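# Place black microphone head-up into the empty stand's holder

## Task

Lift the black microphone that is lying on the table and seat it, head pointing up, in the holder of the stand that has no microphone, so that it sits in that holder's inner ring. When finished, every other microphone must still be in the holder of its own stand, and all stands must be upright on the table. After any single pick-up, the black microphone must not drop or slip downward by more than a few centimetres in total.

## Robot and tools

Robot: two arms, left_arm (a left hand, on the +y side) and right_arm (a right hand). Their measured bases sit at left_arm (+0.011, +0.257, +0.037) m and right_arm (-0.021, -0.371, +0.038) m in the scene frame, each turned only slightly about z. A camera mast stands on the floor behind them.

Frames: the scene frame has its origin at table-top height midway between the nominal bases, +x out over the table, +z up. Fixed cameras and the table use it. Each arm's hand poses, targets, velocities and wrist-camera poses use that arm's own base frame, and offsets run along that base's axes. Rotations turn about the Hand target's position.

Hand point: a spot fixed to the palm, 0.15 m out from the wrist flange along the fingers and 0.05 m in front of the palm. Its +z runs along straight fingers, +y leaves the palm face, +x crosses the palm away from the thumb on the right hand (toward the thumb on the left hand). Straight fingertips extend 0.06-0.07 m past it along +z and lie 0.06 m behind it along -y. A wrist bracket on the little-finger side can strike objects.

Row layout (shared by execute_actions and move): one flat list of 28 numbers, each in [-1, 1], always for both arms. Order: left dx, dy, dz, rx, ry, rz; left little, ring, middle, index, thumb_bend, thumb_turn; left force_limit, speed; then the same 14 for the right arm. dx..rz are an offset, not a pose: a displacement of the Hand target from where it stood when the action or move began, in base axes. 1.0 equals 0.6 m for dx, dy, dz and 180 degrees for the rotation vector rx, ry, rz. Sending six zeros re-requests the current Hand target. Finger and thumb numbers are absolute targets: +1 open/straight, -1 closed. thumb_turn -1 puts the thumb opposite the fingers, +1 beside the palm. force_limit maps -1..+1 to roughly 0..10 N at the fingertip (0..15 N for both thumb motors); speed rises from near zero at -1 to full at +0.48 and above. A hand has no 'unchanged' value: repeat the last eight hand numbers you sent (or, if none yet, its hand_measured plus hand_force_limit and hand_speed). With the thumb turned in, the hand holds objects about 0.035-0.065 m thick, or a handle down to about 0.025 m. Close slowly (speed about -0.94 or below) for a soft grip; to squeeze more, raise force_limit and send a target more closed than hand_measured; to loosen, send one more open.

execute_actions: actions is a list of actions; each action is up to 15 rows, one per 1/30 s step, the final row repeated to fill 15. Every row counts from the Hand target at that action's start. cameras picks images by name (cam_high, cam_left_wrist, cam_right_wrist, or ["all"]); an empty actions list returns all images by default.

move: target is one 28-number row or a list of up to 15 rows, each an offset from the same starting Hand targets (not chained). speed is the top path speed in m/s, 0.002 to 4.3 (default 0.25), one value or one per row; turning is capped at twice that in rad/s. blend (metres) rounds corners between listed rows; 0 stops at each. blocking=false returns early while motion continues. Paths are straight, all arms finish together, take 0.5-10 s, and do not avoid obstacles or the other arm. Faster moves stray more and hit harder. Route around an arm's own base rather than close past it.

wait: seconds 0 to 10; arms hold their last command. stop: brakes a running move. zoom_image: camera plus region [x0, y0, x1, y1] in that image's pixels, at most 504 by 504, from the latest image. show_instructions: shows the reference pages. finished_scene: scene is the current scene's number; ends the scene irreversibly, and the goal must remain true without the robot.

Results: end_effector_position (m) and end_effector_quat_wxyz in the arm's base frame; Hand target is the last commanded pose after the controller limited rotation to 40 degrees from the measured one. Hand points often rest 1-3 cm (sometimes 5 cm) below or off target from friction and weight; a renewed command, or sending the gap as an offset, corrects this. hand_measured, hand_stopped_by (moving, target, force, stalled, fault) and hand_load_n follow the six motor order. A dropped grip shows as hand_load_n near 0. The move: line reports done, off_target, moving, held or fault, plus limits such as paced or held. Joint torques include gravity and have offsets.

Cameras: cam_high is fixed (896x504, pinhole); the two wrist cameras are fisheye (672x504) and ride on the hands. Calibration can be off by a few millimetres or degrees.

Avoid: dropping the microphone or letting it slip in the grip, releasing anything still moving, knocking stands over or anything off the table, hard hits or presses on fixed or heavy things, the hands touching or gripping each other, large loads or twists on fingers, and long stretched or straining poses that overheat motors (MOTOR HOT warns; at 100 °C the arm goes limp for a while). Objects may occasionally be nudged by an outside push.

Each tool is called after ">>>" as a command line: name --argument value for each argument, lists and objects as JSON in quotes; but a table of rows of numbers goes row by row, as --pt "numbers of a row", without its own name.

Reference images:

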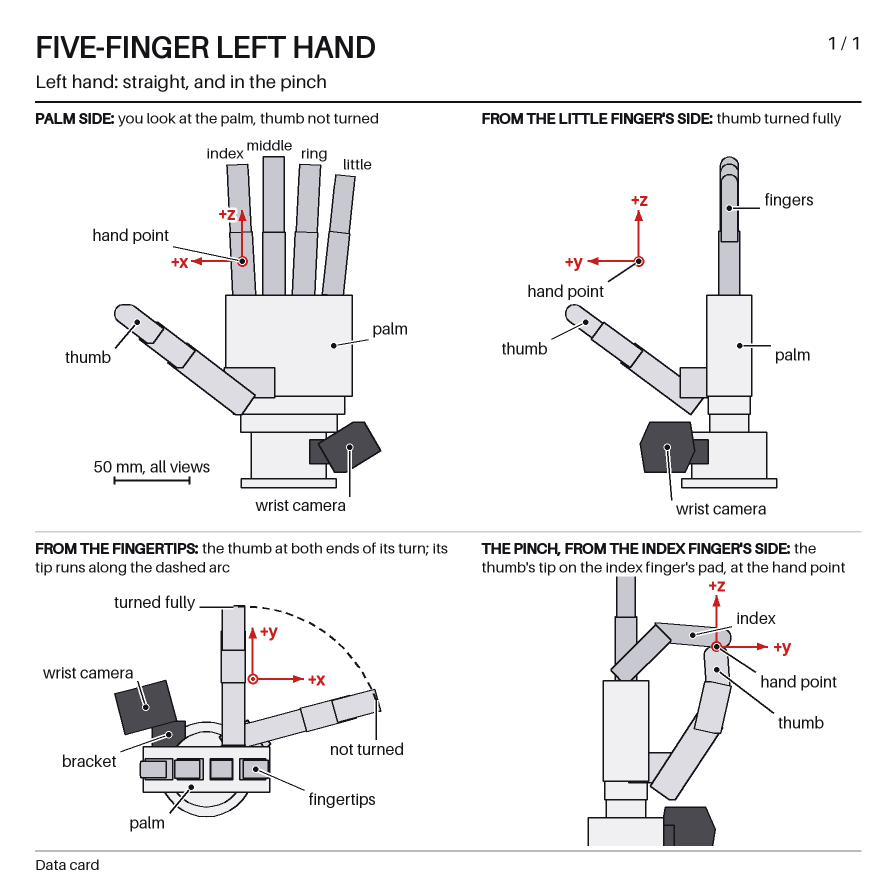

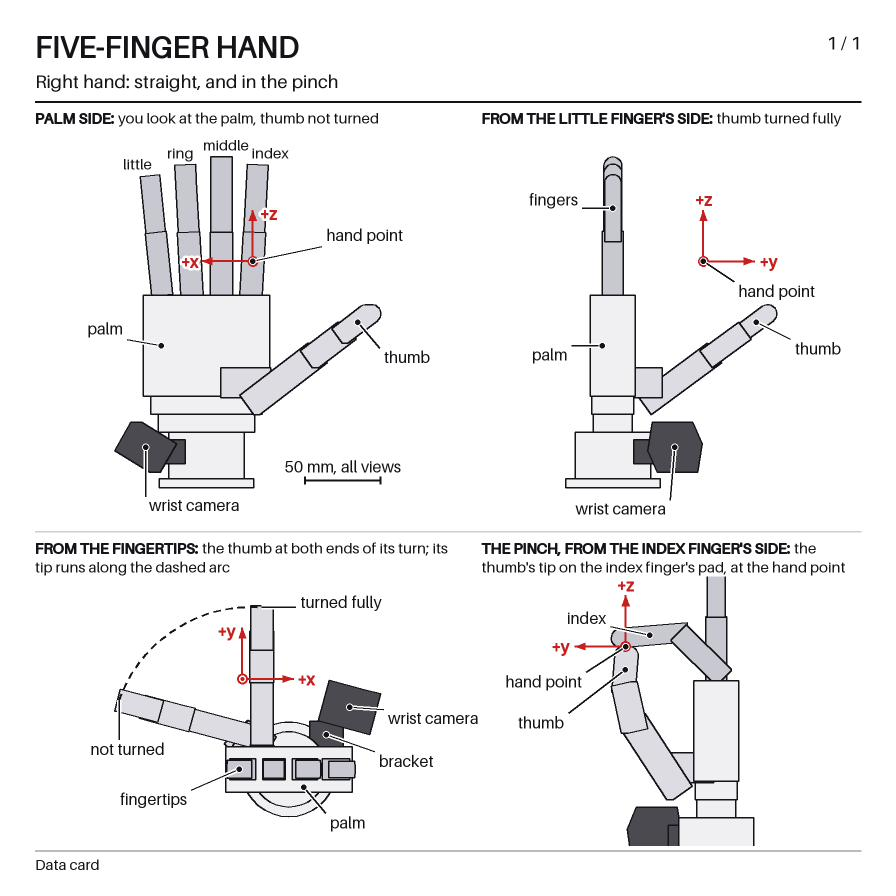

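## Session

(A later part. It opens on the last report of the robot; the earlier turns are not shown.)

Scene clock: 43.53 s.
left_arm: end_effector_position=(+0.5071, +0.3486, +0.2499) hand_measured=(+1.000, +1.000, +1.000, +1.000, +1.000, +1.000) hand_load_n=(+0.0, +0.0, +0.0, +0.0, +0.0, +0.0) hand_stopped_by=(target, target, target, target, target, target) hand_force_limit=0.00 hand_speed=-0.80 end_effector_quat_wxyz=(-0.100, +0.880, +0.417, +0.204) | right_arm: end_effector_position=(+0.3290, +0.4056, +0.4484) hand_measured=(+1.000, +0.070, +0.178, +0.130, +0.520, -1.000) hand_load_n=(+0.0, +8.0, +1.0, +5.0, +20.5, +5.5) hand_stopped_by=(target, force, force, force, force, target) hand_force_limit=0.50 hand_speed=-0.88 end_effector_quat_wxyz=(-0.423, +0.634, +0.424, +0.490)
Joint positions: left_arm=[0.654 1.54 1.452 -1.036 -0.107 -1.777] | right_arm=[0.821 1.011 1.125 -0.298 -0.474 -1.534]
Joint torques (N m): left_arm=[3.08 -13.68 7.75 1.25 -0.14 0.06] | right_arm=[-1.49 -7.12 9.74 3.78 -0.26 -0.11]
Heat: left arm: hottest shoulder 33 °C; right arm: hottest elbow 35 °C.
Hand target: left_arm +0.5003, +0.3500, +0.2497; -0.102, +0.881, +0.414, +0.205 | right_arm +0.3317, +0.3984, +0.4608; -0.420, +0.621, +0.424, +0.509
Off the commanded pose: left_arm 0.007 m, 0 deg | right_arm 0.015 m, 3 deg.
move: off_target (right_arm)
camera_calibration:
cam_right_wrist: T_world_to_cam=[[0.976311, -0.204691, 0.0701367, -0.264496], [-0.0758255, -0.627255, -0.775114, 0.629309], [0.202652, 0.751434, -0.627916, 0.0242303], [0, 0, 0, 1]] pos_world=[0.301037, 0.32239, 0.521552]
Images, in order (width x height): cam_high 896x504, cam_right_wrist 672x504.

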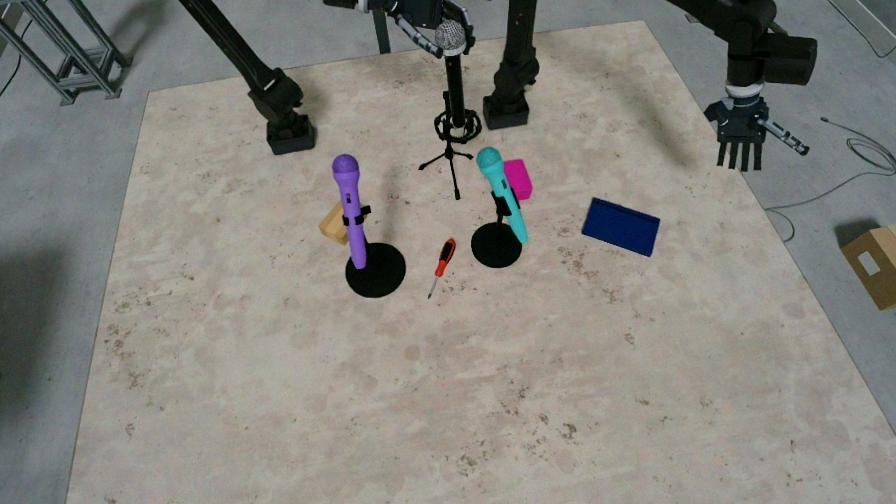

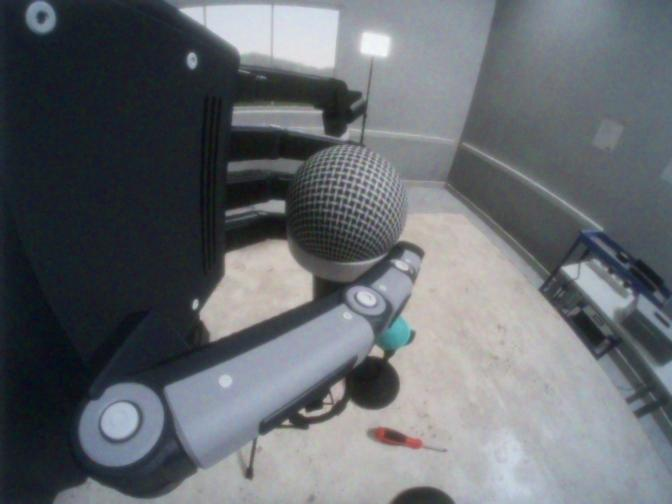

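>>> move --pt "0 0 0 0 0 0 1 1 1 1 1 1 0 -0.8 0 0 0.08 0 0 0 1 0.0 -0.3 -0.3 -0.3 -1 0.5 -0.88" --pt "0 0 0 0 0 0 1 1 1 1 1 1 0 -0.8 -0.03 0 0.08 0 0 0 1 0.0 -0.3 -0.3 -0.3 -1 0.5 -0.88" --cameras '["cam_high"]' --speed 0.08

>>> zoom_image --camera "cam_high" --region '[420, 70, 500, 150]'

>>> zoom_image --camera "cam_high" --region '[380, 0, 540, 160]'

Scene clock: 46.43 s.
left_arm: end_effector_position=(+0.5071, +0.3486, +0.2499) hand_measured=(+1.000, +1.000, +1.000, +1.000, +1.000, +1.000) hand_load_n=(+0.0, -0.5, +0.0, +0.0, +0.0, +0.0) hand_stopped_by=(target, target, target, target, target, target) hand_force_limit=0.00 hand_speed=-0.80 end_effector_quat_wxyz=(-0.100, +0.880, +0.417, +0.204) | right_arm: end_effector_position=(+0.3226, +0.3983, +0.4501) hand_measured=(+1.000, +0.070, +0.178, +0.132, +0.520, -1.000) hand_load_n=(+0.0, +6.5, +1.0, +6.0, +19.5, +6.5) hand_stopped_by=(target, force, force, force, force, target) hand_force_limit=0.50 hand_speed=-0.88 end_effector_quat_wxyz=(-0.409, +0.655, +0.423, +0.473)
Joint positions: left_arm=[0.654 1.54 1.452 -1.036 -0.107 -1.777] | right_arm=[0.833 1.004 1.165 -0.404 -0.441 -1.536]
Joint torques (N m): left_arm=[3.14 -13.68 7.75 1.25 -0.14 0.05] | right_arm=[-0.5 -7.53 15.61 2.93 0.02 -0.04]
Heat: left arm: hottest shoulder 33 °C; right arm: hottest elbow 35 °C.
Hand target: left_arm +0.5003, +0.3500, +0.2497; -0.102, +0.881, +0.414, +0.205 | right_arm +0.3135, +0.3983, +0.5090; -0.420, +0.620, +0.424, +0.509
Off the commanded pose: left_arm 0.007 m, 0 deg | right_arm 0.059 m, 6 deg.
move: off_target (right_arm)
Images, in order (width x height): cam_high 896x504.

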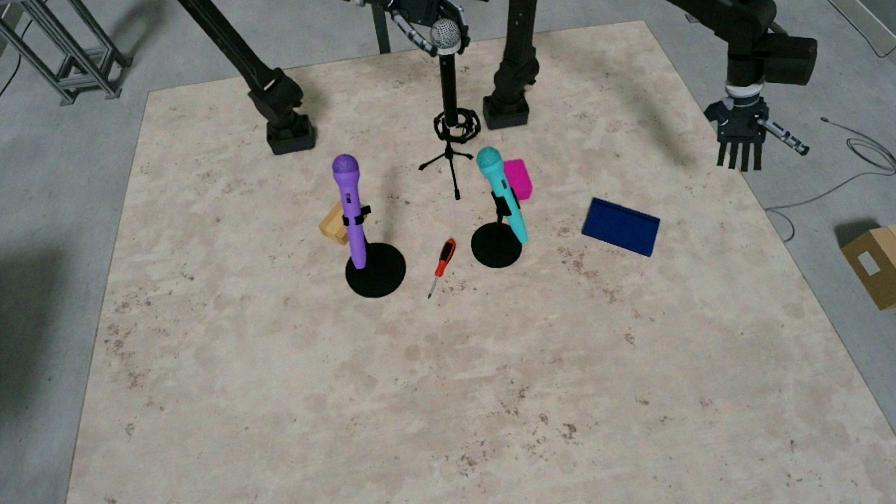

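Scaled by 6.300 from the camera's 896x504 image, which has a finer 1280x720 frame.

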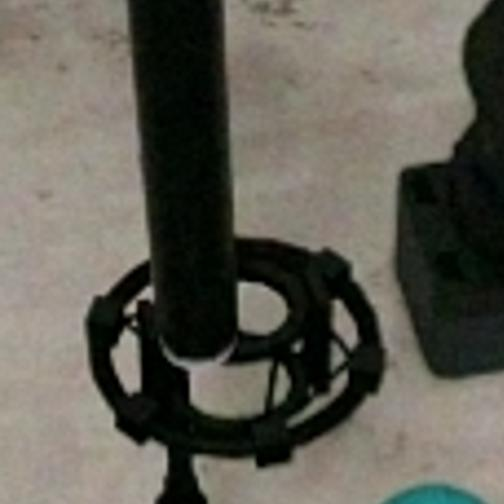

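Scaled by 3.150 from the camera's 896x504 image, which has a finer 1280x720 frame.

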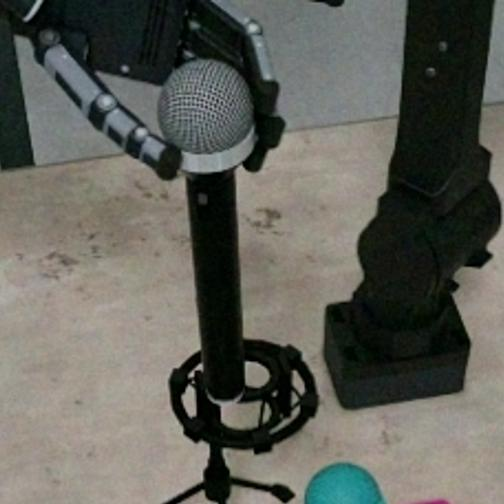

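>>> move --pt "0 0 0 0 0 0 1 1 1 1 1 1 0 -0.8 0.007 0.03 0.12 0 0 0 1 0.0 -0.3 -0.3 -0.3 -1 0.5 -0.88" --pt "0 0 0 0 0 0 1 1 1 1 1 1 0 -0.8 0.007 0.0 0.01 0 0 0 1 0.0 -0.3 -0.3 -0.3 -1 0.5 -0.88" --cameras '["cam_high"]' --speed 0.1

>>> zoom_image --camera "cam_high" --region '[420, 70, 500, 150]'

>>> zoom_image --camera "cam_high" --region '[380, 0, 540, 160]'

Scene clock: 49.67 s.
left_arm: end_effector_position=(+0.5071, +0.3486, +0.2499) hand_measured=(+1.000, +1.000, +1.000, +1.000, +1.000, +1.000) hand_load_n=(+0.0, +0.0, +0.0, +0.0, +0.0, +0.0) hand_stopped_by=(target, target, target, target, target, target) hand_force_limit=0.00 hand_speed=-0.80 end_effector_quat_wxyz=(-0.100, +0.880, +0.417, +0.204) | right_arm: end_effector_position=(+0.3168, +0.4087, +0.4886) hand_measured=(+1.000, +0.070, +0.178, +0.132, +0.520, -1.000) hand_load_n=(+0.0, +6.5, +1.5, +6.0, +19.5, +5.5) hand_stopped_by=(target, force, force, force, force, target) hand_force_limit=0.50 hand_speed=-0.88 end_effector_quat_wxyz=(-0.419, +0.642, +0.426, +0.479)
Joint positions: left_arm=[0.654 1.54 1.452 -1.036 -0.107 -1.777] | right_arm=[0.855 1.024 1.26 -0.446 -0.442 -1.529]
Joint torques (N m): left_arm=[3.08 -13.63 7.76 1.24 -0.13 0.06] | right_arm=[-2.61 -8.06 10.39 3.86 -0.21 -0.07]
Heat: left arm: hottest shoulder 33 °C; right arm: hottest elbow 36 °C.
Hand target: left_arm +0.5003, +0.3500, +0.2497; -0.102, +0.881, +0.414, +0.205 | right_arm +0.3178, +0.3984, +0.5150; -0.420, +0.620, +0.424, +0.509
Off the commanded pose: left_arm 0.007 m, 0 deg | right_arm 0.028 m, 4 deg.
move: off_target (right_arm)
Images, in order (width x height): cam_high 896x504.

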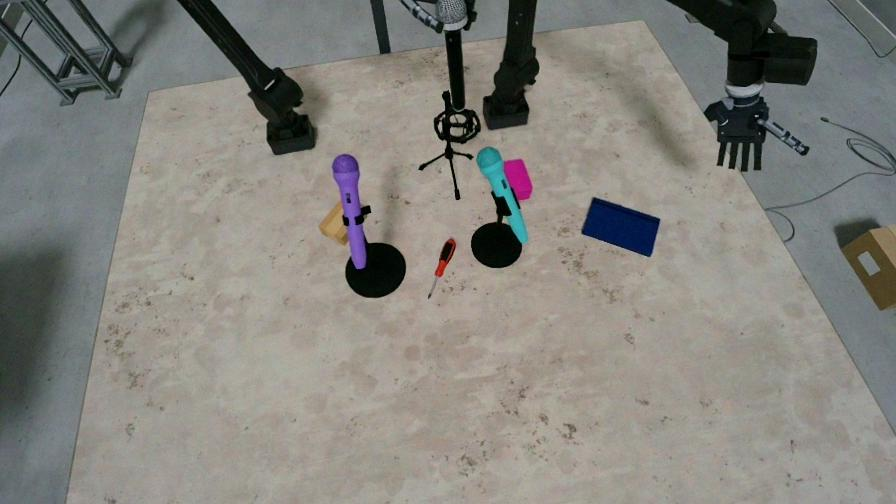

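Scaled by 6.300 from the camera's 896x504 image, which has a finer 1280x720 frame.

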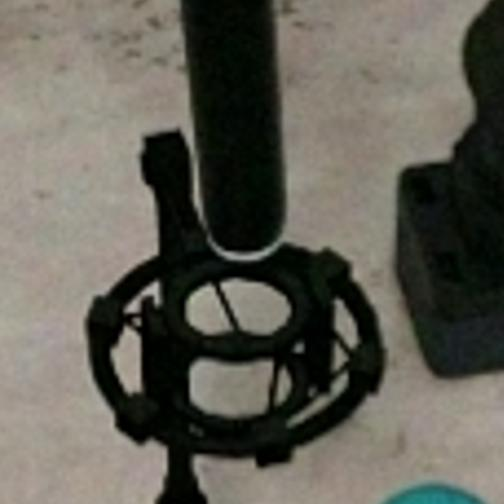

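Scaled by 3.150 from the camera's 896x504 image, which has a finer 1280x720 frame.

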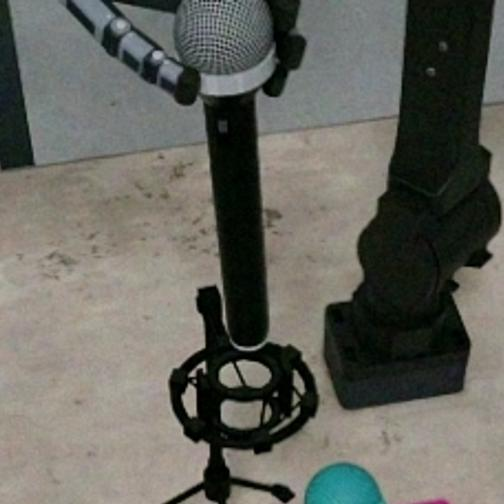

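>>> move --target '[0,0,0,0,0,0,1,1,1,1,1,1,0,-0.8, -0.0117,-0.006,-0.033,0,0,0,1,0.0,-0.3,-0.3,-0.3,-1,0.5,-0.88]' --cameras '["cam_high"]' --speed 0.1

>>> zoom_image --camera "cam_high" --region '[420, 70, 500, 150]'

>>> zoom_image --camera "cam_high" --region '[380, 0, 540, 160]'

Scene clock: 51.20 s.
left_arm: end_effector_position=(+0.5071, +0.3486, +0.2499) hand_measured=(+1.000, +1.000, +1.000, +1.000, +1.000, +1.000) hand_load_n=(+0.0, +0.0, +0.0, +0.0, +0.0, +0.0) hand_stopped_by=(target, target, target, target, target, target) hand_force_limit=0.00 hand_speed=-0.80 end_effector_quat_wxyz=(-0.100, +0.880, +0.417, +0.204) | right_arm: end_effector_position=(+0.3124, +0.4028, +0.4690) hand_measured=(+1.000, +0.070, +0.178, +0.132, +0.520, -1.000) hand_load_n=(+0.0, +7.0, +1.5, +6.0, +19.5, +5.5) hand_stopped_by=(target, force, force, force, force, target) hand_force_limit=0.50 hand_speed=-0.88 end_effector_quat_wxyz=(-0.419, +0.643, +0.426, +0.480)
Joint positions: left_arm=[0.654 1.54 1.452 -1.036 -0.107 -1.777] | right_arm=[0.855 0.994 1.189 -0.405 -0.438 -1.529]
Joint torques (N m): left_arm=[3.14 -13.68 7.76 1.25 -0.13 0.06] | right_arm=[-1.38 -8.41 10.51 4.08 0.01 -0.11]
Heat: left arm: hottest shoulder 33 °C; right arm: hottest elbow 36 °C.
Hand target: left_arm +0.5003, +0.3500, +0.2497; -0.102, +0.881, +0.414, +0.205 | right_arm +0.3107, +0.3948, +0.4950; -0.420, +0.621, +0.424, +0.509
Off the commanded pose: left_arm 0.007 m, 0 deg | right_arm 0.027 m, 4 deg.
move: off_target (right_arm)
Images, in order (width x height): cam_high 896x504.

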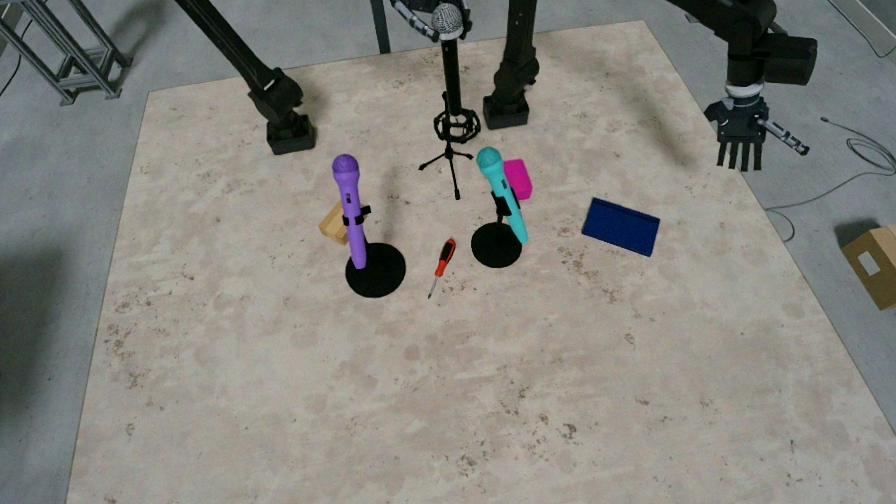

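Scaled by 6.300 from the camera's 896x504 image, which has a finer 1280x720 frame.

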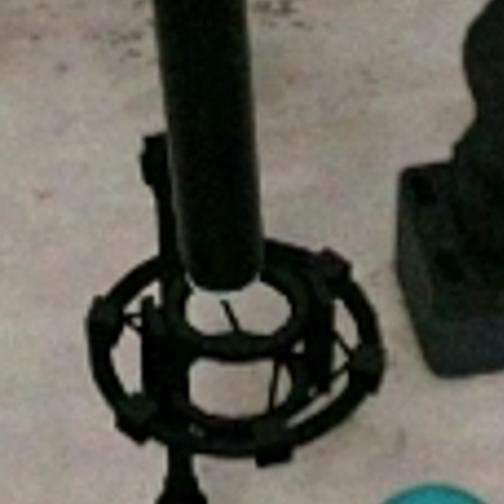

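Scaled by 3.150 from the camera's 896x504 image, which has a finer 1280x720 frame.

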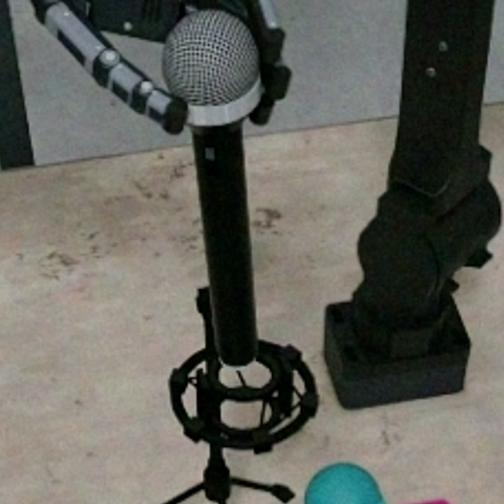

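>>> move --target '[0,0,0,0,0,0,1,1,1,1,1,1,0,-0.8, 0,0.012,-0.017,0,0,0,1,0.0,-0.3,-0.3,-0.3,-1,0.5,-0.88]' --cameras '["cam_high"]' --speed 0.1

>>> zoom_image --camera "cam_high" --region '[420, 70, 500, 150]'

Scene clock: 52.90 s.
left_arm: end_effector_position=(+0.5071, +0.3486, +0.2499) hand_measured=(+1.000, +1.000, +1.000, +1.000, +1.000, +1.000) hand_load_n=(+0.0, +0.0, +0.0, +0.0, +0.0, +0.5) hand_stopped_by=(target, target, target, target, target, target) hand_force_limit=0.00 hand_speed=-0.80 end_effector_quat_wxyz=(-0.100, +0.880, +0.417, +0.204) | right_arm: end_effector_position=(+0.3162, +0.4030, +0.4633) hand_measured=(+1.000, +0.070, +0.178, +0.132, +0.520, -1.000) hand_load_n=(+0.0, +6.5, +1.5, +6.0, +19.5, +6.0) hand_stopped_by=(target, force, force, force, force, target) hand_force_limit=0.50 hand_speed=-0.88 end_effector_quat_wxyz=(-0.415, +0.642, +0.422, +0.487)
Joint positions: left_arm=[0.654 1.54 1.452 -1.036 -0.107 -1.777] | right_arm=[0.855 0.994 1.167 -0.374 -0.425 -1.529]
Joint torques (N m): left_arm=[3.14 -13.68 7.76 1.24 -0.14 0.05] | right_arm=[-0.26 -7.3 10.47 3.95 0 -0.01]
Heat: left arm: hottest shoulder 33 °C; right arm: hottest elbow 36 °C.
Hand target: left_arm +0.5003, +0.3500, +0.2497; -0.102, +0.881, +0.414, +0.205 | right_arm +0.3107, +0.4020, +0.4850; -0.420, +0.620, +0.424, +0.509
Off the commanded pose: left_arm 0.007 m, 0 deg | right_arm 0.022 m, 4 deg.
move: off_target (right_arm)
Images, in order (width x height): cam_high 896x504.

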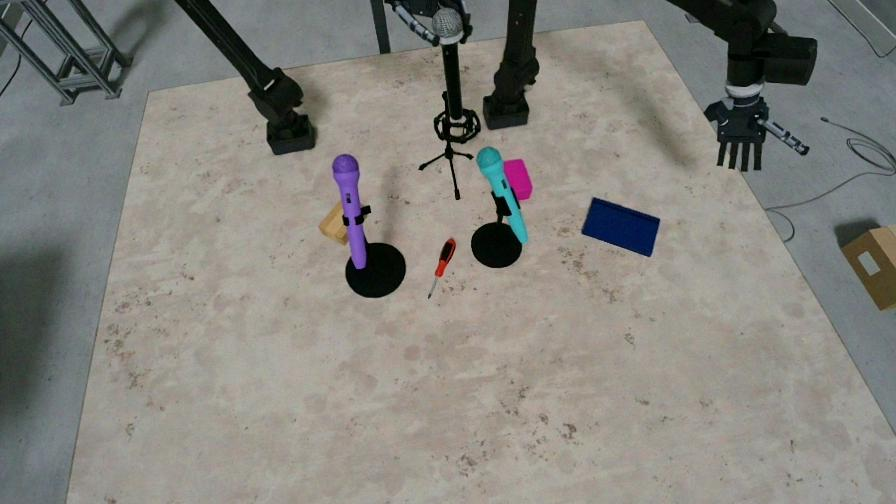

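Scaled by 6.300 from the camera's 896x504 image, which has a finer 1280x720 frame.

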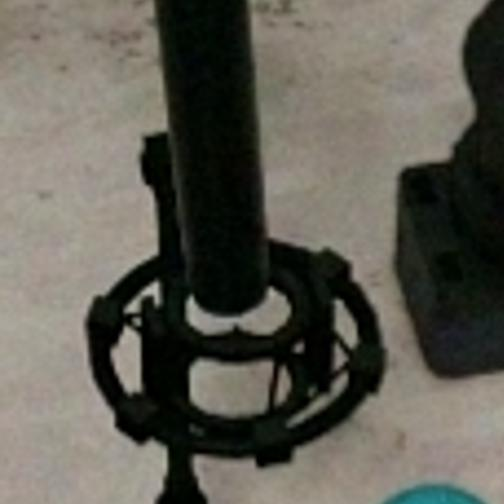

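>>> move --target '[0,0,0,0,0,0,1,1,1,1,1,1,0,-0.8, -0.01,0.015,-0.003,0,0,0,1,0.0,-0.3,-0.3,-0.3,-1,0.5,-0.88]' --cameras '["cam_high"]' --speed 0.1

>>> zoom_image --camera "cam_high" --region '[420, 70, 500, 150]'

Scene clock: 53.93 s.
left_arm: end_effector_position=(+0.5071, +0.3486, +0.2499) hand_measured=(+1.000, +1.000, +1.000, +1.000, +1.000, +1.000) hand_load_n=(+0.0, +0.0, -0.5, +0.0, +0.0, +0.0) hand_stopped_by=(target, target, target, target, target, target) hand_force_limit=0.00 hand_speed=-0.80 end_effector_quat_wxyz=(-0.100, +0.880, +0.417, +0.204) | right_arm: end_effector_position=(+0.3110, +0.4086, +0.4647) hand_measured=(+1.000, +0.070, +0.178, +0.132, +0.520, -1.000) hand_load_n=(+0.0, +6.5, +1.5, +5.5, +19.5, +6.0) hand_stopped_by=(target, force, force, force, force, target) hand_force_limit=0.50 hand_speed=-0.88 end_effector_quat_wxyz=(-0.414, +0.641, +0.421, +0.491)
Joint positions: left_arm=[0.654 1.54 1.452 -1.036 -0.107 -1.777] | right_arm=[0.882 0.994 1.165 -0.363 -0.393 -1.526]
Joint torques (N m): left_arm=[3.19 -13.68 7.76 1.25 -0.14 0.06] | right_arm=[-0.03 -6.48 10.63 3.52 -0.02 0.03]
Heat: left arm: hottest shoulder 33 °C; right arm: hottest elbow 36 °C.
Hand target: left_arm +0.5003, +0.3500, +0.2497; -0.102, +0.881, +0.414, +0.205 | right_arm +0.3048, +0.4109, +0.4830; -0.420, +0.621, +0.424, +0.509
Off the commanded pose: left_arm 0.007 m, 0 deg | right_arm 0.020 m, 3 deg.
move: off_target (right_arm)
Images, in order (width x height): cam_high 896x504.

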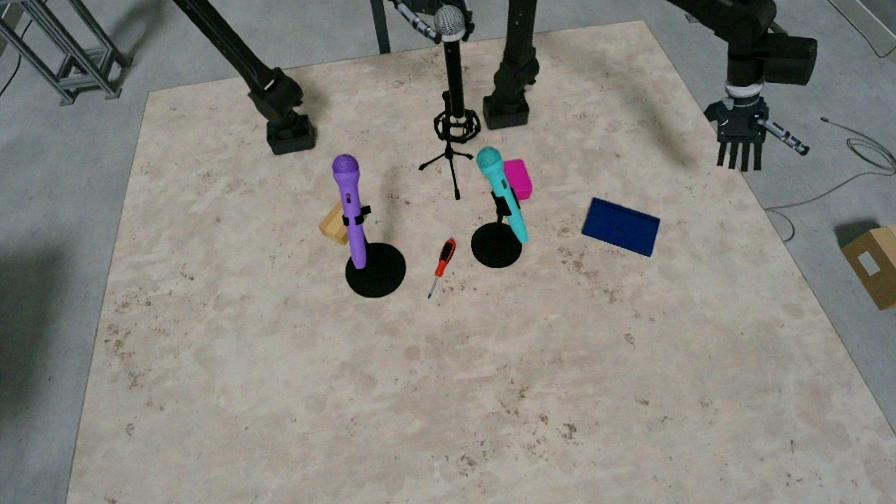

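Scaled by 6.300 from the camera's 896x504 image, which has a finer 1280x720 frame.

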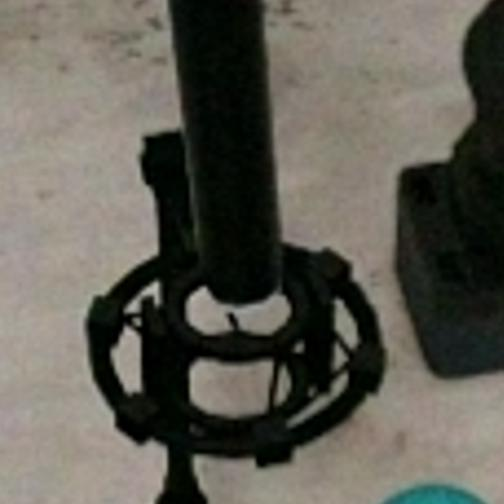

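>>> wait --seconds 0.1 --cameras '["all"]'

>>> zoom_image --camera "cam_right_wrist" --region '[200, 300, 440, 500]'

>>> zoom_image --camera "cam_high" --region '[444, 105, 472, 133]'

Scene clock: 54.83 s.
left_arm: end_effector_position=(+0.5071, +0.3486, +0.2499) hand_measured=(+1.000, +1.000, +1.000, +1.000, +1.000, +1.000) hand_load_n=(+0.0, +0.0, +0.0, +0.0, +0.0, +0.0) hand_stopped_by=(target, target, target, target, target, target) hand_force_limit=0.00 hand_speed=-0.80 end_effector_quat_wxyz=(-0.100, +0.880, +0.417, +0.204) | right_arm: end_effector_position=(+0.3110, +0.4086, +0.4647) hand_measured=(+1.000, +0.070, +0.178, +0.132, +0.520, -1.000) hand_load_n=(+0.0, +6.5, +1.5, +5.5, +19.0, +5.5) hand_stopped_by=(target, force, force, force, force, target) hand_force_limit=0.50 hand_speed=-0.88 end_effector_quat_wxyz=(-0.414, +0.641, +0.421, +0.491)
Joint positions: left_arm=[0.654 1.54 1.452 -1.036 -0.107 -1.777] | right_arm=[0.882 0.994 1.165 -0.363 -0.393 -1.526]
Joint torques (N m): left_arm=[3.14 -13.68 7.75 1.26 -0.14 0.06] | right_arm=[0.21 -6.65 10.58 4.07 -0.04 -0.05]
Heat: left arm: hottest shoulder 33 °C; right arm: hottest elbow 36 °C.
Hand target: left_arm +0.5003, +0.3500, +0.2497; -0.102, +0.881, +0.414, +0.205 | right_arm +0.3048, +0.4109, +0.4830; -0.420, +0.621, +0.424, +0.509
Off the commanded pose: left_arm 0.007 m, 0 deg | right_arm 0.020 m, 3 deg.
wait: 0.10 s; at rest from the start
camera_calibration:
cam_left_wrist: T_world_to_cam=[[-0.634546, 0.759742, 0.141926, 0.014527], [0.493888, 0.257343, 0.830572, -0.549892], [0.594497, 0.597131, -0.538523, -0.25875], [0, 0, 0, 1]] pos_world=[0.434629, 0.284982, 0.31532]
cam_right_wrist: T_world_to_cam=[[0.972178, -0.222874, 0.072094, -0.239612], [-0.088974, -0.63605, -0.766501, 0.646147], [0.216688, 0.738761, -0.638183, 0.0415347], [0, 0, 0, 1]] pos_world=[0.281435, 0.326894, 0.539054]

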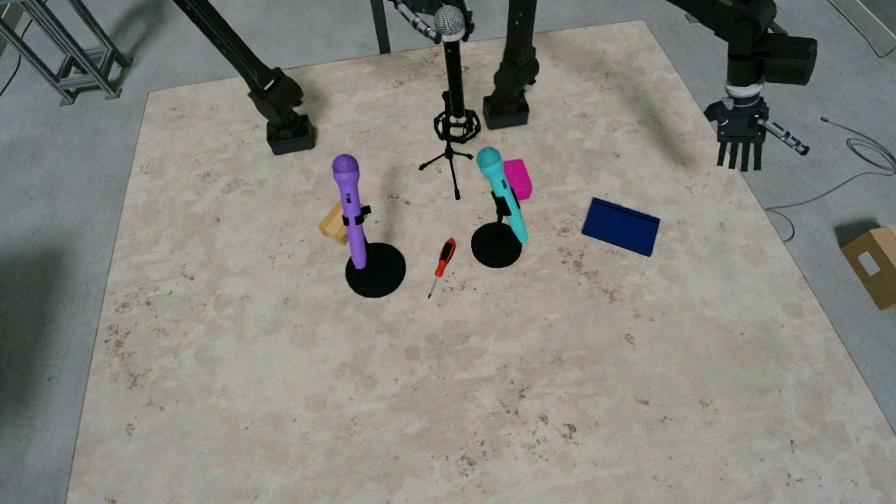

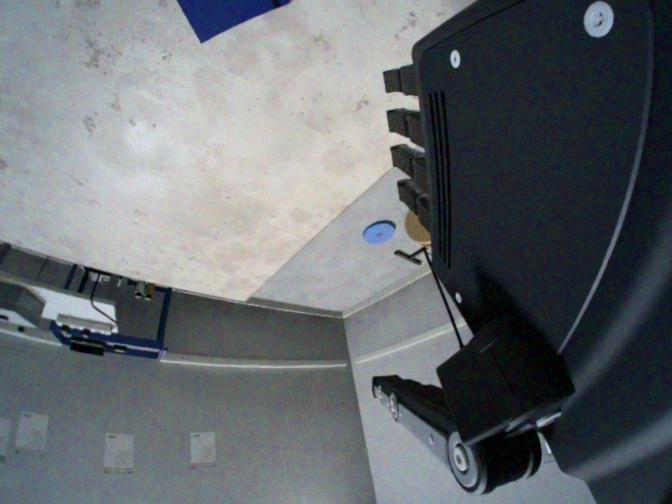

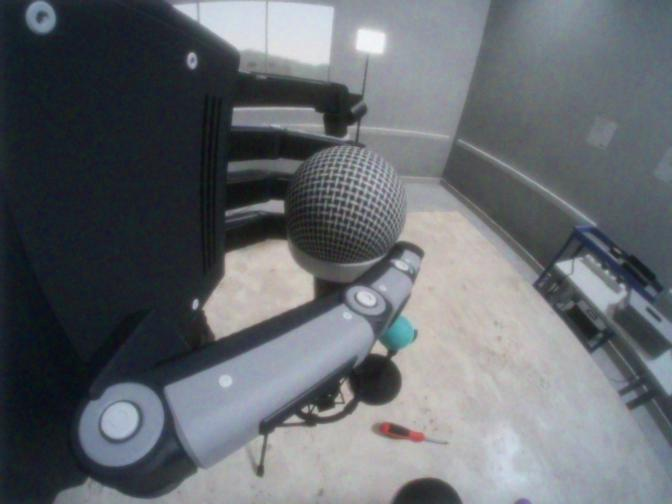

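Scaled by 2.100 from the camera's 672x504 image, which has a finer 960x720 frame.

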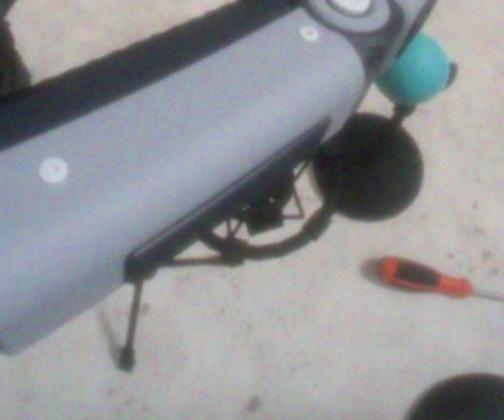

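Scaled by 18.000 from the camera's 896x504 image, which has a finer 1280x720 frame.

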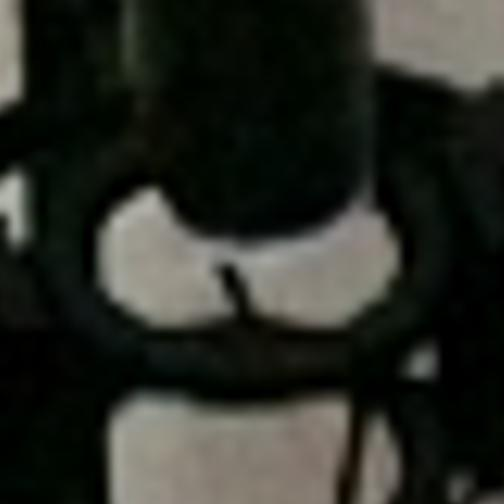

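>>> move --target '[0,0,0,0,0,0,1,1,1,1,1,1,0,-0.8, -0.013,0,-0.006,0,0,0,1,0.0,-0.3,-0.3,-0.3,-1,0.5,-0.88]' --cameras '["cam_high"]' --speed 0.1

>>> zoom_image --camera "cam_high" --region '[430, 90, 486, 146]'

Scene clock: 56.23 s.
left_arm: end_effector_position=(+0.5071, +0.3486, +0.2499) hand_measured=(+1.000, +1.000, +1.000, +1.000, +1.000, +1.000) hand_load_n=(+0.0, +0.0, +0.0, +0.0, +0.0, +0.0) hand_stopped_by=(target, target, target, target, target, target) hand_force_limit=0.00 hand_speed=-0.80 end_effector_quat_wxyz=(-0.100, +0.880, +0.417, +0.204) | right_arm: end_effector_position=(+0.3063, +0.4122, +0.4538) hand_measured=(+1.000, +0.070, +0.178, +0.132, +0.520, -1.000) hand_load_n=(+0.0, +6.5, +1.5, +6.0, +19.0, +6.0) hand_stopped_by=(target, force, force, force, force, target) hand_force_limit=0.50 hand_speed=-0.88 end_effector_quat_wxyz=(-0.411, +0.645, +0.422, +0.486)
Joint positions: left_arm=[0.654 1.54 1.452 -1.036 -0.107 -1.777] | right_arm=[0.901 0.994 1.147 -0.358 -0.374 -1.523]
Joint torques (N m): left_arm=[3.14 -13.68 7.75 1.24 -0.13 0.06] | right_arm=[0.56 -7.77 10.7 3.74 -0.02 -0.03]
Heat: left arm: hottest shoulder 33 °C; right arm: hottest elbow 36 °C.
Hand target: left_arm +0.5003, +0.3500, +0.2497; -0.102, +0.881, +0.414, +0.205 | right_arm +0.2969, +0.4110, +0.4796; -0.420, +0.620, +0.424, +0.509
Off the commanded pose: left_arm 0.007 m, 0 deg | right_arm 0.027 m, 4 deg.
move: off_target (right_arm)
Images, in order (width x height): cam_high 896x504.

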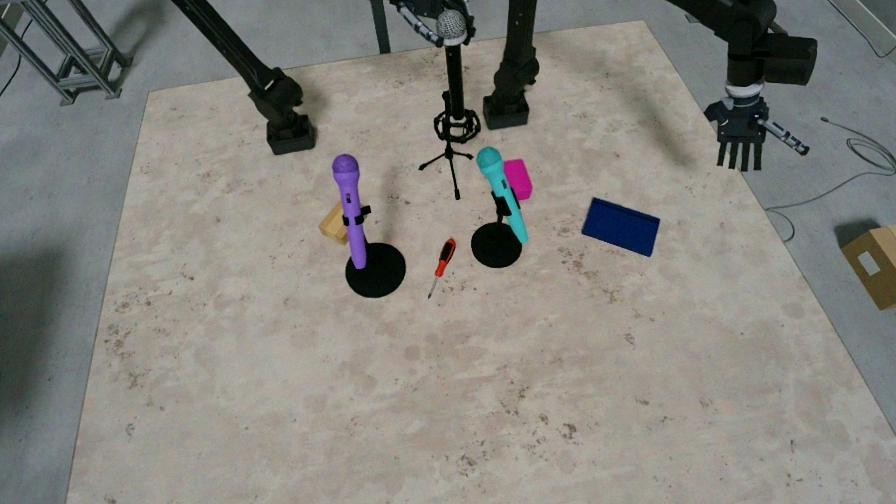

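Scaled by 9.000 from the camera's 896x504 image, which has a finer 1280x720 frame.

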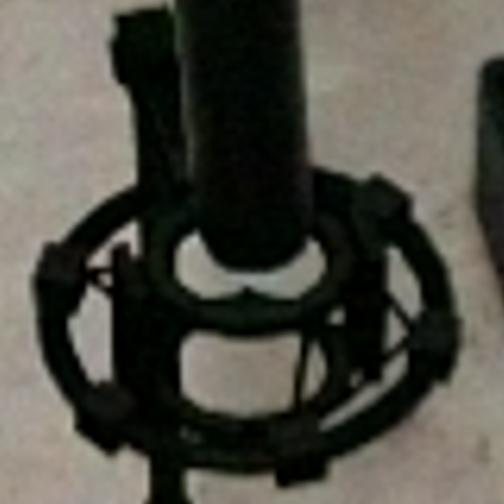

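>>> move --target '[0,0,0,0,0,0,1,1,1,1,1,1,0,-0.8, 0.004,0,-0.035,0,0,0,1,0.0,-0.3,-0.3,-0.3,-1,0.5,-0.88]' --cameras '["cam_high"]' --speed 0.08

>>> zoom_image --camera "cam_high" --region '[430, 90, 486, 146]'

>>> zoom_image --camera "cam_high" --region '[380, 0, 540, 160]'

Scene clock: 57.40 s.
left_arm: end_effector_position=(+0.5071, +0.3486, +0.2499) hand_measured=(+1.000, +1.000, +1.000, +1.000, +1.000, +1.000) hand_load_n=(+0.0, +0.0, +0.0, +0.0, +0.0, +0.0) hand_stopped_by=(target, target, target, target, target, target) hand_force_limit=0.00 hand_speed=-0.80 end_effector_quat_wxyz=(-0.100, +0.880, +0.417, +0.204) | right_arm: end_effector_position=(+0.3071, +0.4134, +0.4313) hand_measured=(+1.000, +0.070, +0.178, +0.132, +0.520, -1.000) hand_load_n=(+0.0, +7.0, +1.0, +5.5, +19.5, +6.0) hand_stopped_by=(target, force, force, force, force, target) hand_force_limit=0.50 hand_speed=-0.88 end_effector_quat_wxyz=(-0.411, +0.646, +0.422, +0.484)
Joint positions: left_arm=[0.654 1.54 1.452 -1.036 -0.107 -1.777] | right_arm=[0.901 0.991 1.088 -0.306 -0.374 -1.523]
Joint torques (N m): left_arm=[3.08 -13.68 7.76 1.25 -0.13 0.06] | right_arm=[0.03 -8.12 10.85 3.95 -0.22 -0.09]
Heat: left arm: hottest shoulder 33 °C; right arm: hottest elbow 36 °C.
Hand target: left_arm +0.5003, +0.3500, +0.2497; -0.102, +0.881, +0.414, +0.205 | right_arm +0.2993, +0.4110, +0.4585; -0.420, +0.621, +0.424, +0.509
Off the commanded pose: left_arm 0.007 m, 0 deg | right_arm 0.029 m, 4 deg.
move: off_target (right_arm)
Images, in order (width x height): cam_high 896x504.

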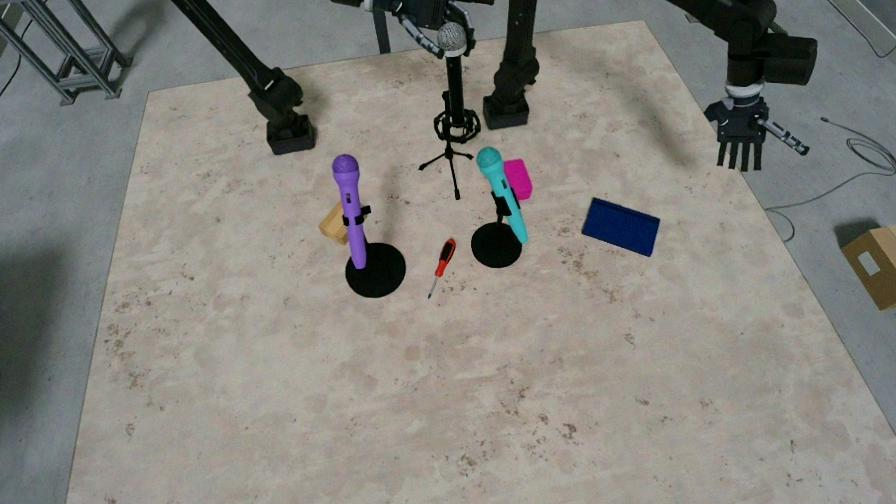

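Scaled by 9.000 from the camera's 896x504 image, which has a finer 1280x720 frame.

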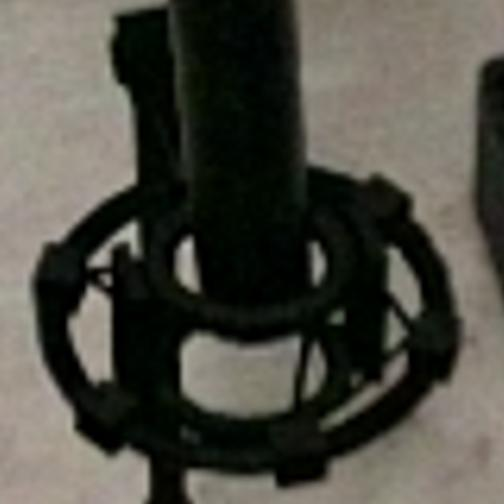

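Scaled by 3.150 from the camera's 896x504 image, which has a finer 1280x720 frame.

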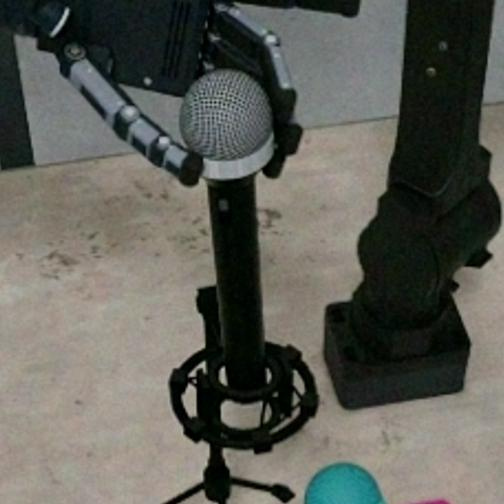

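>>> zoom_image --camera "cam_high" --region '[444, 108, 472, 136]'

Scaled by 18.000 from the camera's 896x504 image, which has a finer 1280x720 frame.

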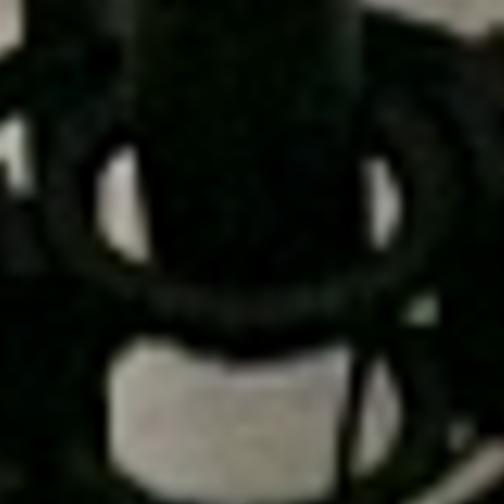

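>>> move --target '[0,0,0,0,0,0,1,1,1,1,1,1,0,-0.8, 0,0,-0.05,0,0,0,1,0.0,-0.3,-0.3,-0.3,-1,0.5,-0.88]' --cameras '["cam_high"]' --speed 0.08

>>> zoom_image --camera "cam_high" --region '[430, 90, 486, 146]'

>>> zoom_image --camera "cam_high" --region '[380, 0, 540, 160]'

Scene clock: 58.77 s.
left_arm: end_effector_position=(+0.5071, +0.3486, +0.2499) hand_measured=(+1.000, +1.000, +1.000, +1.000, +1.000, +1.000) hand_load_n=(+0.0, +0.0, +0.0, +0.0, +0.0, +0.0) hand_stopped_by=(target, target, target, target, target, target) hand_force_limit=0.00 hand_speed=-0.80 end_effector_quat_wxyz=(-0.100, +0.880, +0.417, +0.204) | right_arm: end_effector_position=(+0.3064, +0.4124, +0.4014) hand_measured=(+1.000, +0.070, +0.178, +0.132, +0.520, -1.000) hand_load_n=(+0.0, +7.0, +1.5, +6.0, +19.5, +6.0) hand_stopped_by=(target, force, force, force, force, target) hand_force_limit=0.50 hand_speed=-0.88 end_effector_quat_wxyz=(-0.411, +0.646, +0.422, +0.485)
Joint positions: left_arm=[0.654 1.54 1.452 -1.036 -0.107 -1.777] | right_arm=[0.901 0.983 1.004 -0.229 -0.374 -1.523]
Joint torques (N m): left_arm=[3.19 -13.68 7.76 1.24 -0.14 0.06] | right_arm=[-0.09 -8.53 10.51 3.81 -0.24 -0.09]
Heat: left arm: hottest shoulder 33 °C; right arm: hottest elbow 36 °C.
Hand target: left_arm +0.5003, +0.3500, +0.2497; -0.102, +0.881, +0.414, +0.205 | right_arm +0.2993, +0.4109, +0.4286; -0.420, +0.621, +0.424, +0.509
Off the commanded pose: left_arm 0.007 m, 0 deg | right_arm 0.028 m, 4 deg.
move: off_target (right_arm)
Images, in order (width x height): cam_high 896x504.

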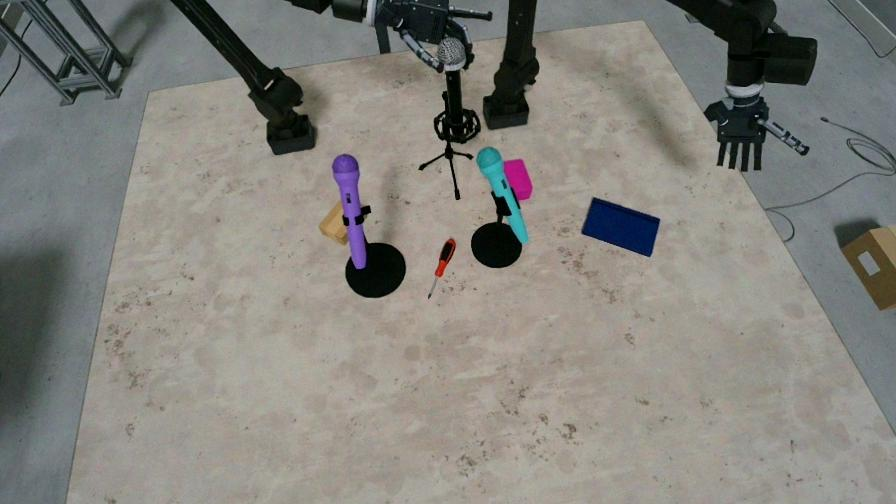

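Scaled by 9.000 from the camera's 896x504 image, which has a finer 1280x720 frame.

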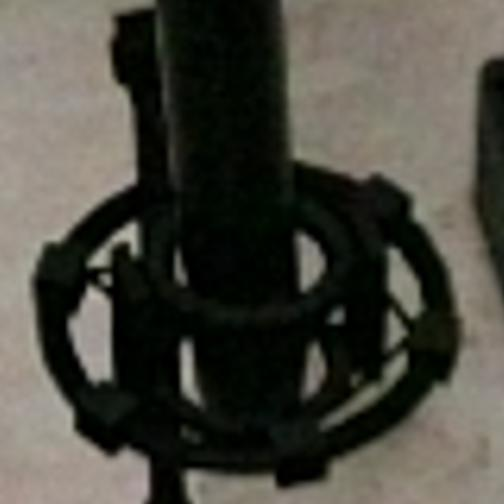

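Scaled by 3.150 from the camera's 896x504 image, which has a finer 1280x720 frame.

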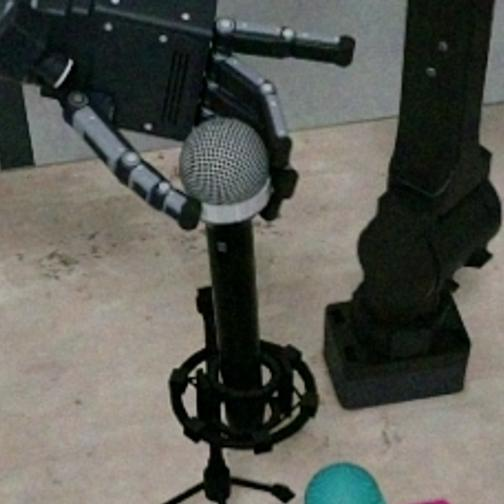

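>>> move --target '[0,0,0,0,0,0,1,1,1,1,1,1,0,-0.8, 0.007,0.009,-0.04,-0.016,0.014,0,1,0.0,-0.3,-0.3,-0.3,-1,0.5,-0.88]' --cameras '["cam_high"]' --speed 0.08

>>> zoom_image --camera "cam_high" --region '[430, 90, 486, 146]'

>>> zoom_image --camera "cam_high" --region '[380, 0, 540, 160]'

Scene clock: 60.00 s.
left_arm: end_effector_position=(+0.5071, +0.3486, +0.2499) hand_measured=(+1.000, +1.000, +1.000, +1.000, +1.000, +1.000) hand_load_n=(+0.0, +0.0, +0.0, +0.0, -0.5, +0.0) hand_stopped_by=(target, target, target, target, target, target) hand_force_limit=0.00 hand_speed=-0.80 end_effector_quat_wxyz=(-0.100, +0.880, +0.417, +0.204) | right_arm: end_effector_position=(+0.3059, +0.4122, +0.3983) hand_measured=(+1.000, +0.070, +0.178, +0.132, +0.520, -1.000) hand_load_n=(+0.0, +6.5, +1.5, +6.0, +19.5, +6.0) hand_stopped_by=(target, force, force, force, force, target) hand_force_limit=0.50 hand_speed=-0.88 end_effector_quat_wxyz=(-0.411, +0.650, +0.423, +0.480)
Joint positions: left_arm=[0.654 1.54 1.452 -1.036 -0.107 -1.777] | right_arm=[0.901 0.984 1.004 -0.238 -0.375 -1.521]
Joint torques (N m): left_arm=[3.14 -13.68 7.77 1.24 -0.13 0.06] | right_arm=[-0.21 -6.3 11.08 2.81 -0.2 -0.05]
Heat: left arm: hottest shoulder 33 °C; right arm: hottest elbow 35 °C.
Hand target: left_arm +0.5003, +0.3500, +0.2497; -0.102, +0.881, +0.414, +0.205 | right_arm +0.3036, +0.4164, +0.4044; -0.413, +0.642, +0.427, +0.484
Off the commanded pose: left_arm 0.007 m, 0 deg | right_arm 0.008 m, 1 deg.
move: done
Images, in order (width x height): cam_high 896x504.

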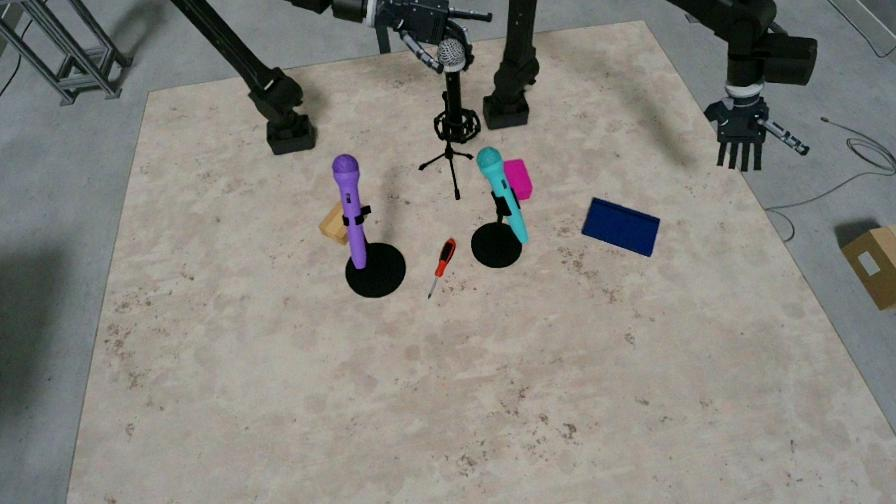

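Scaled by 9.000 from the camera's 896x504 image, which has a finer 1280x720 frame.

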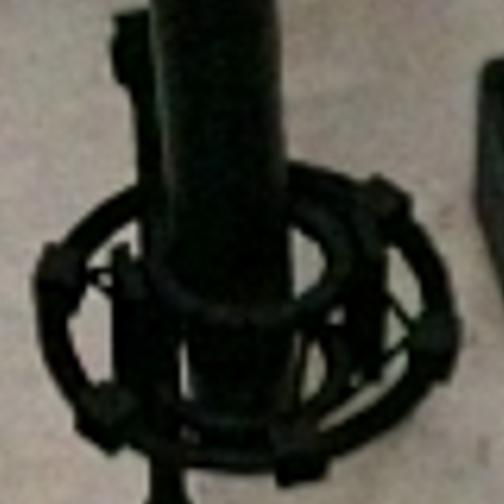

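Scaled by 3.150 from the camera's 896x504 image, which has a finer 1280x720 frame.

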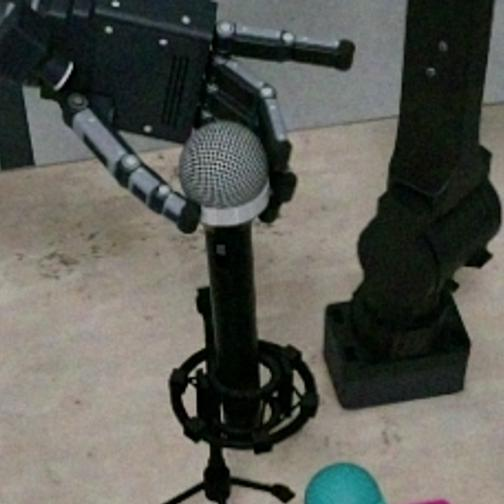

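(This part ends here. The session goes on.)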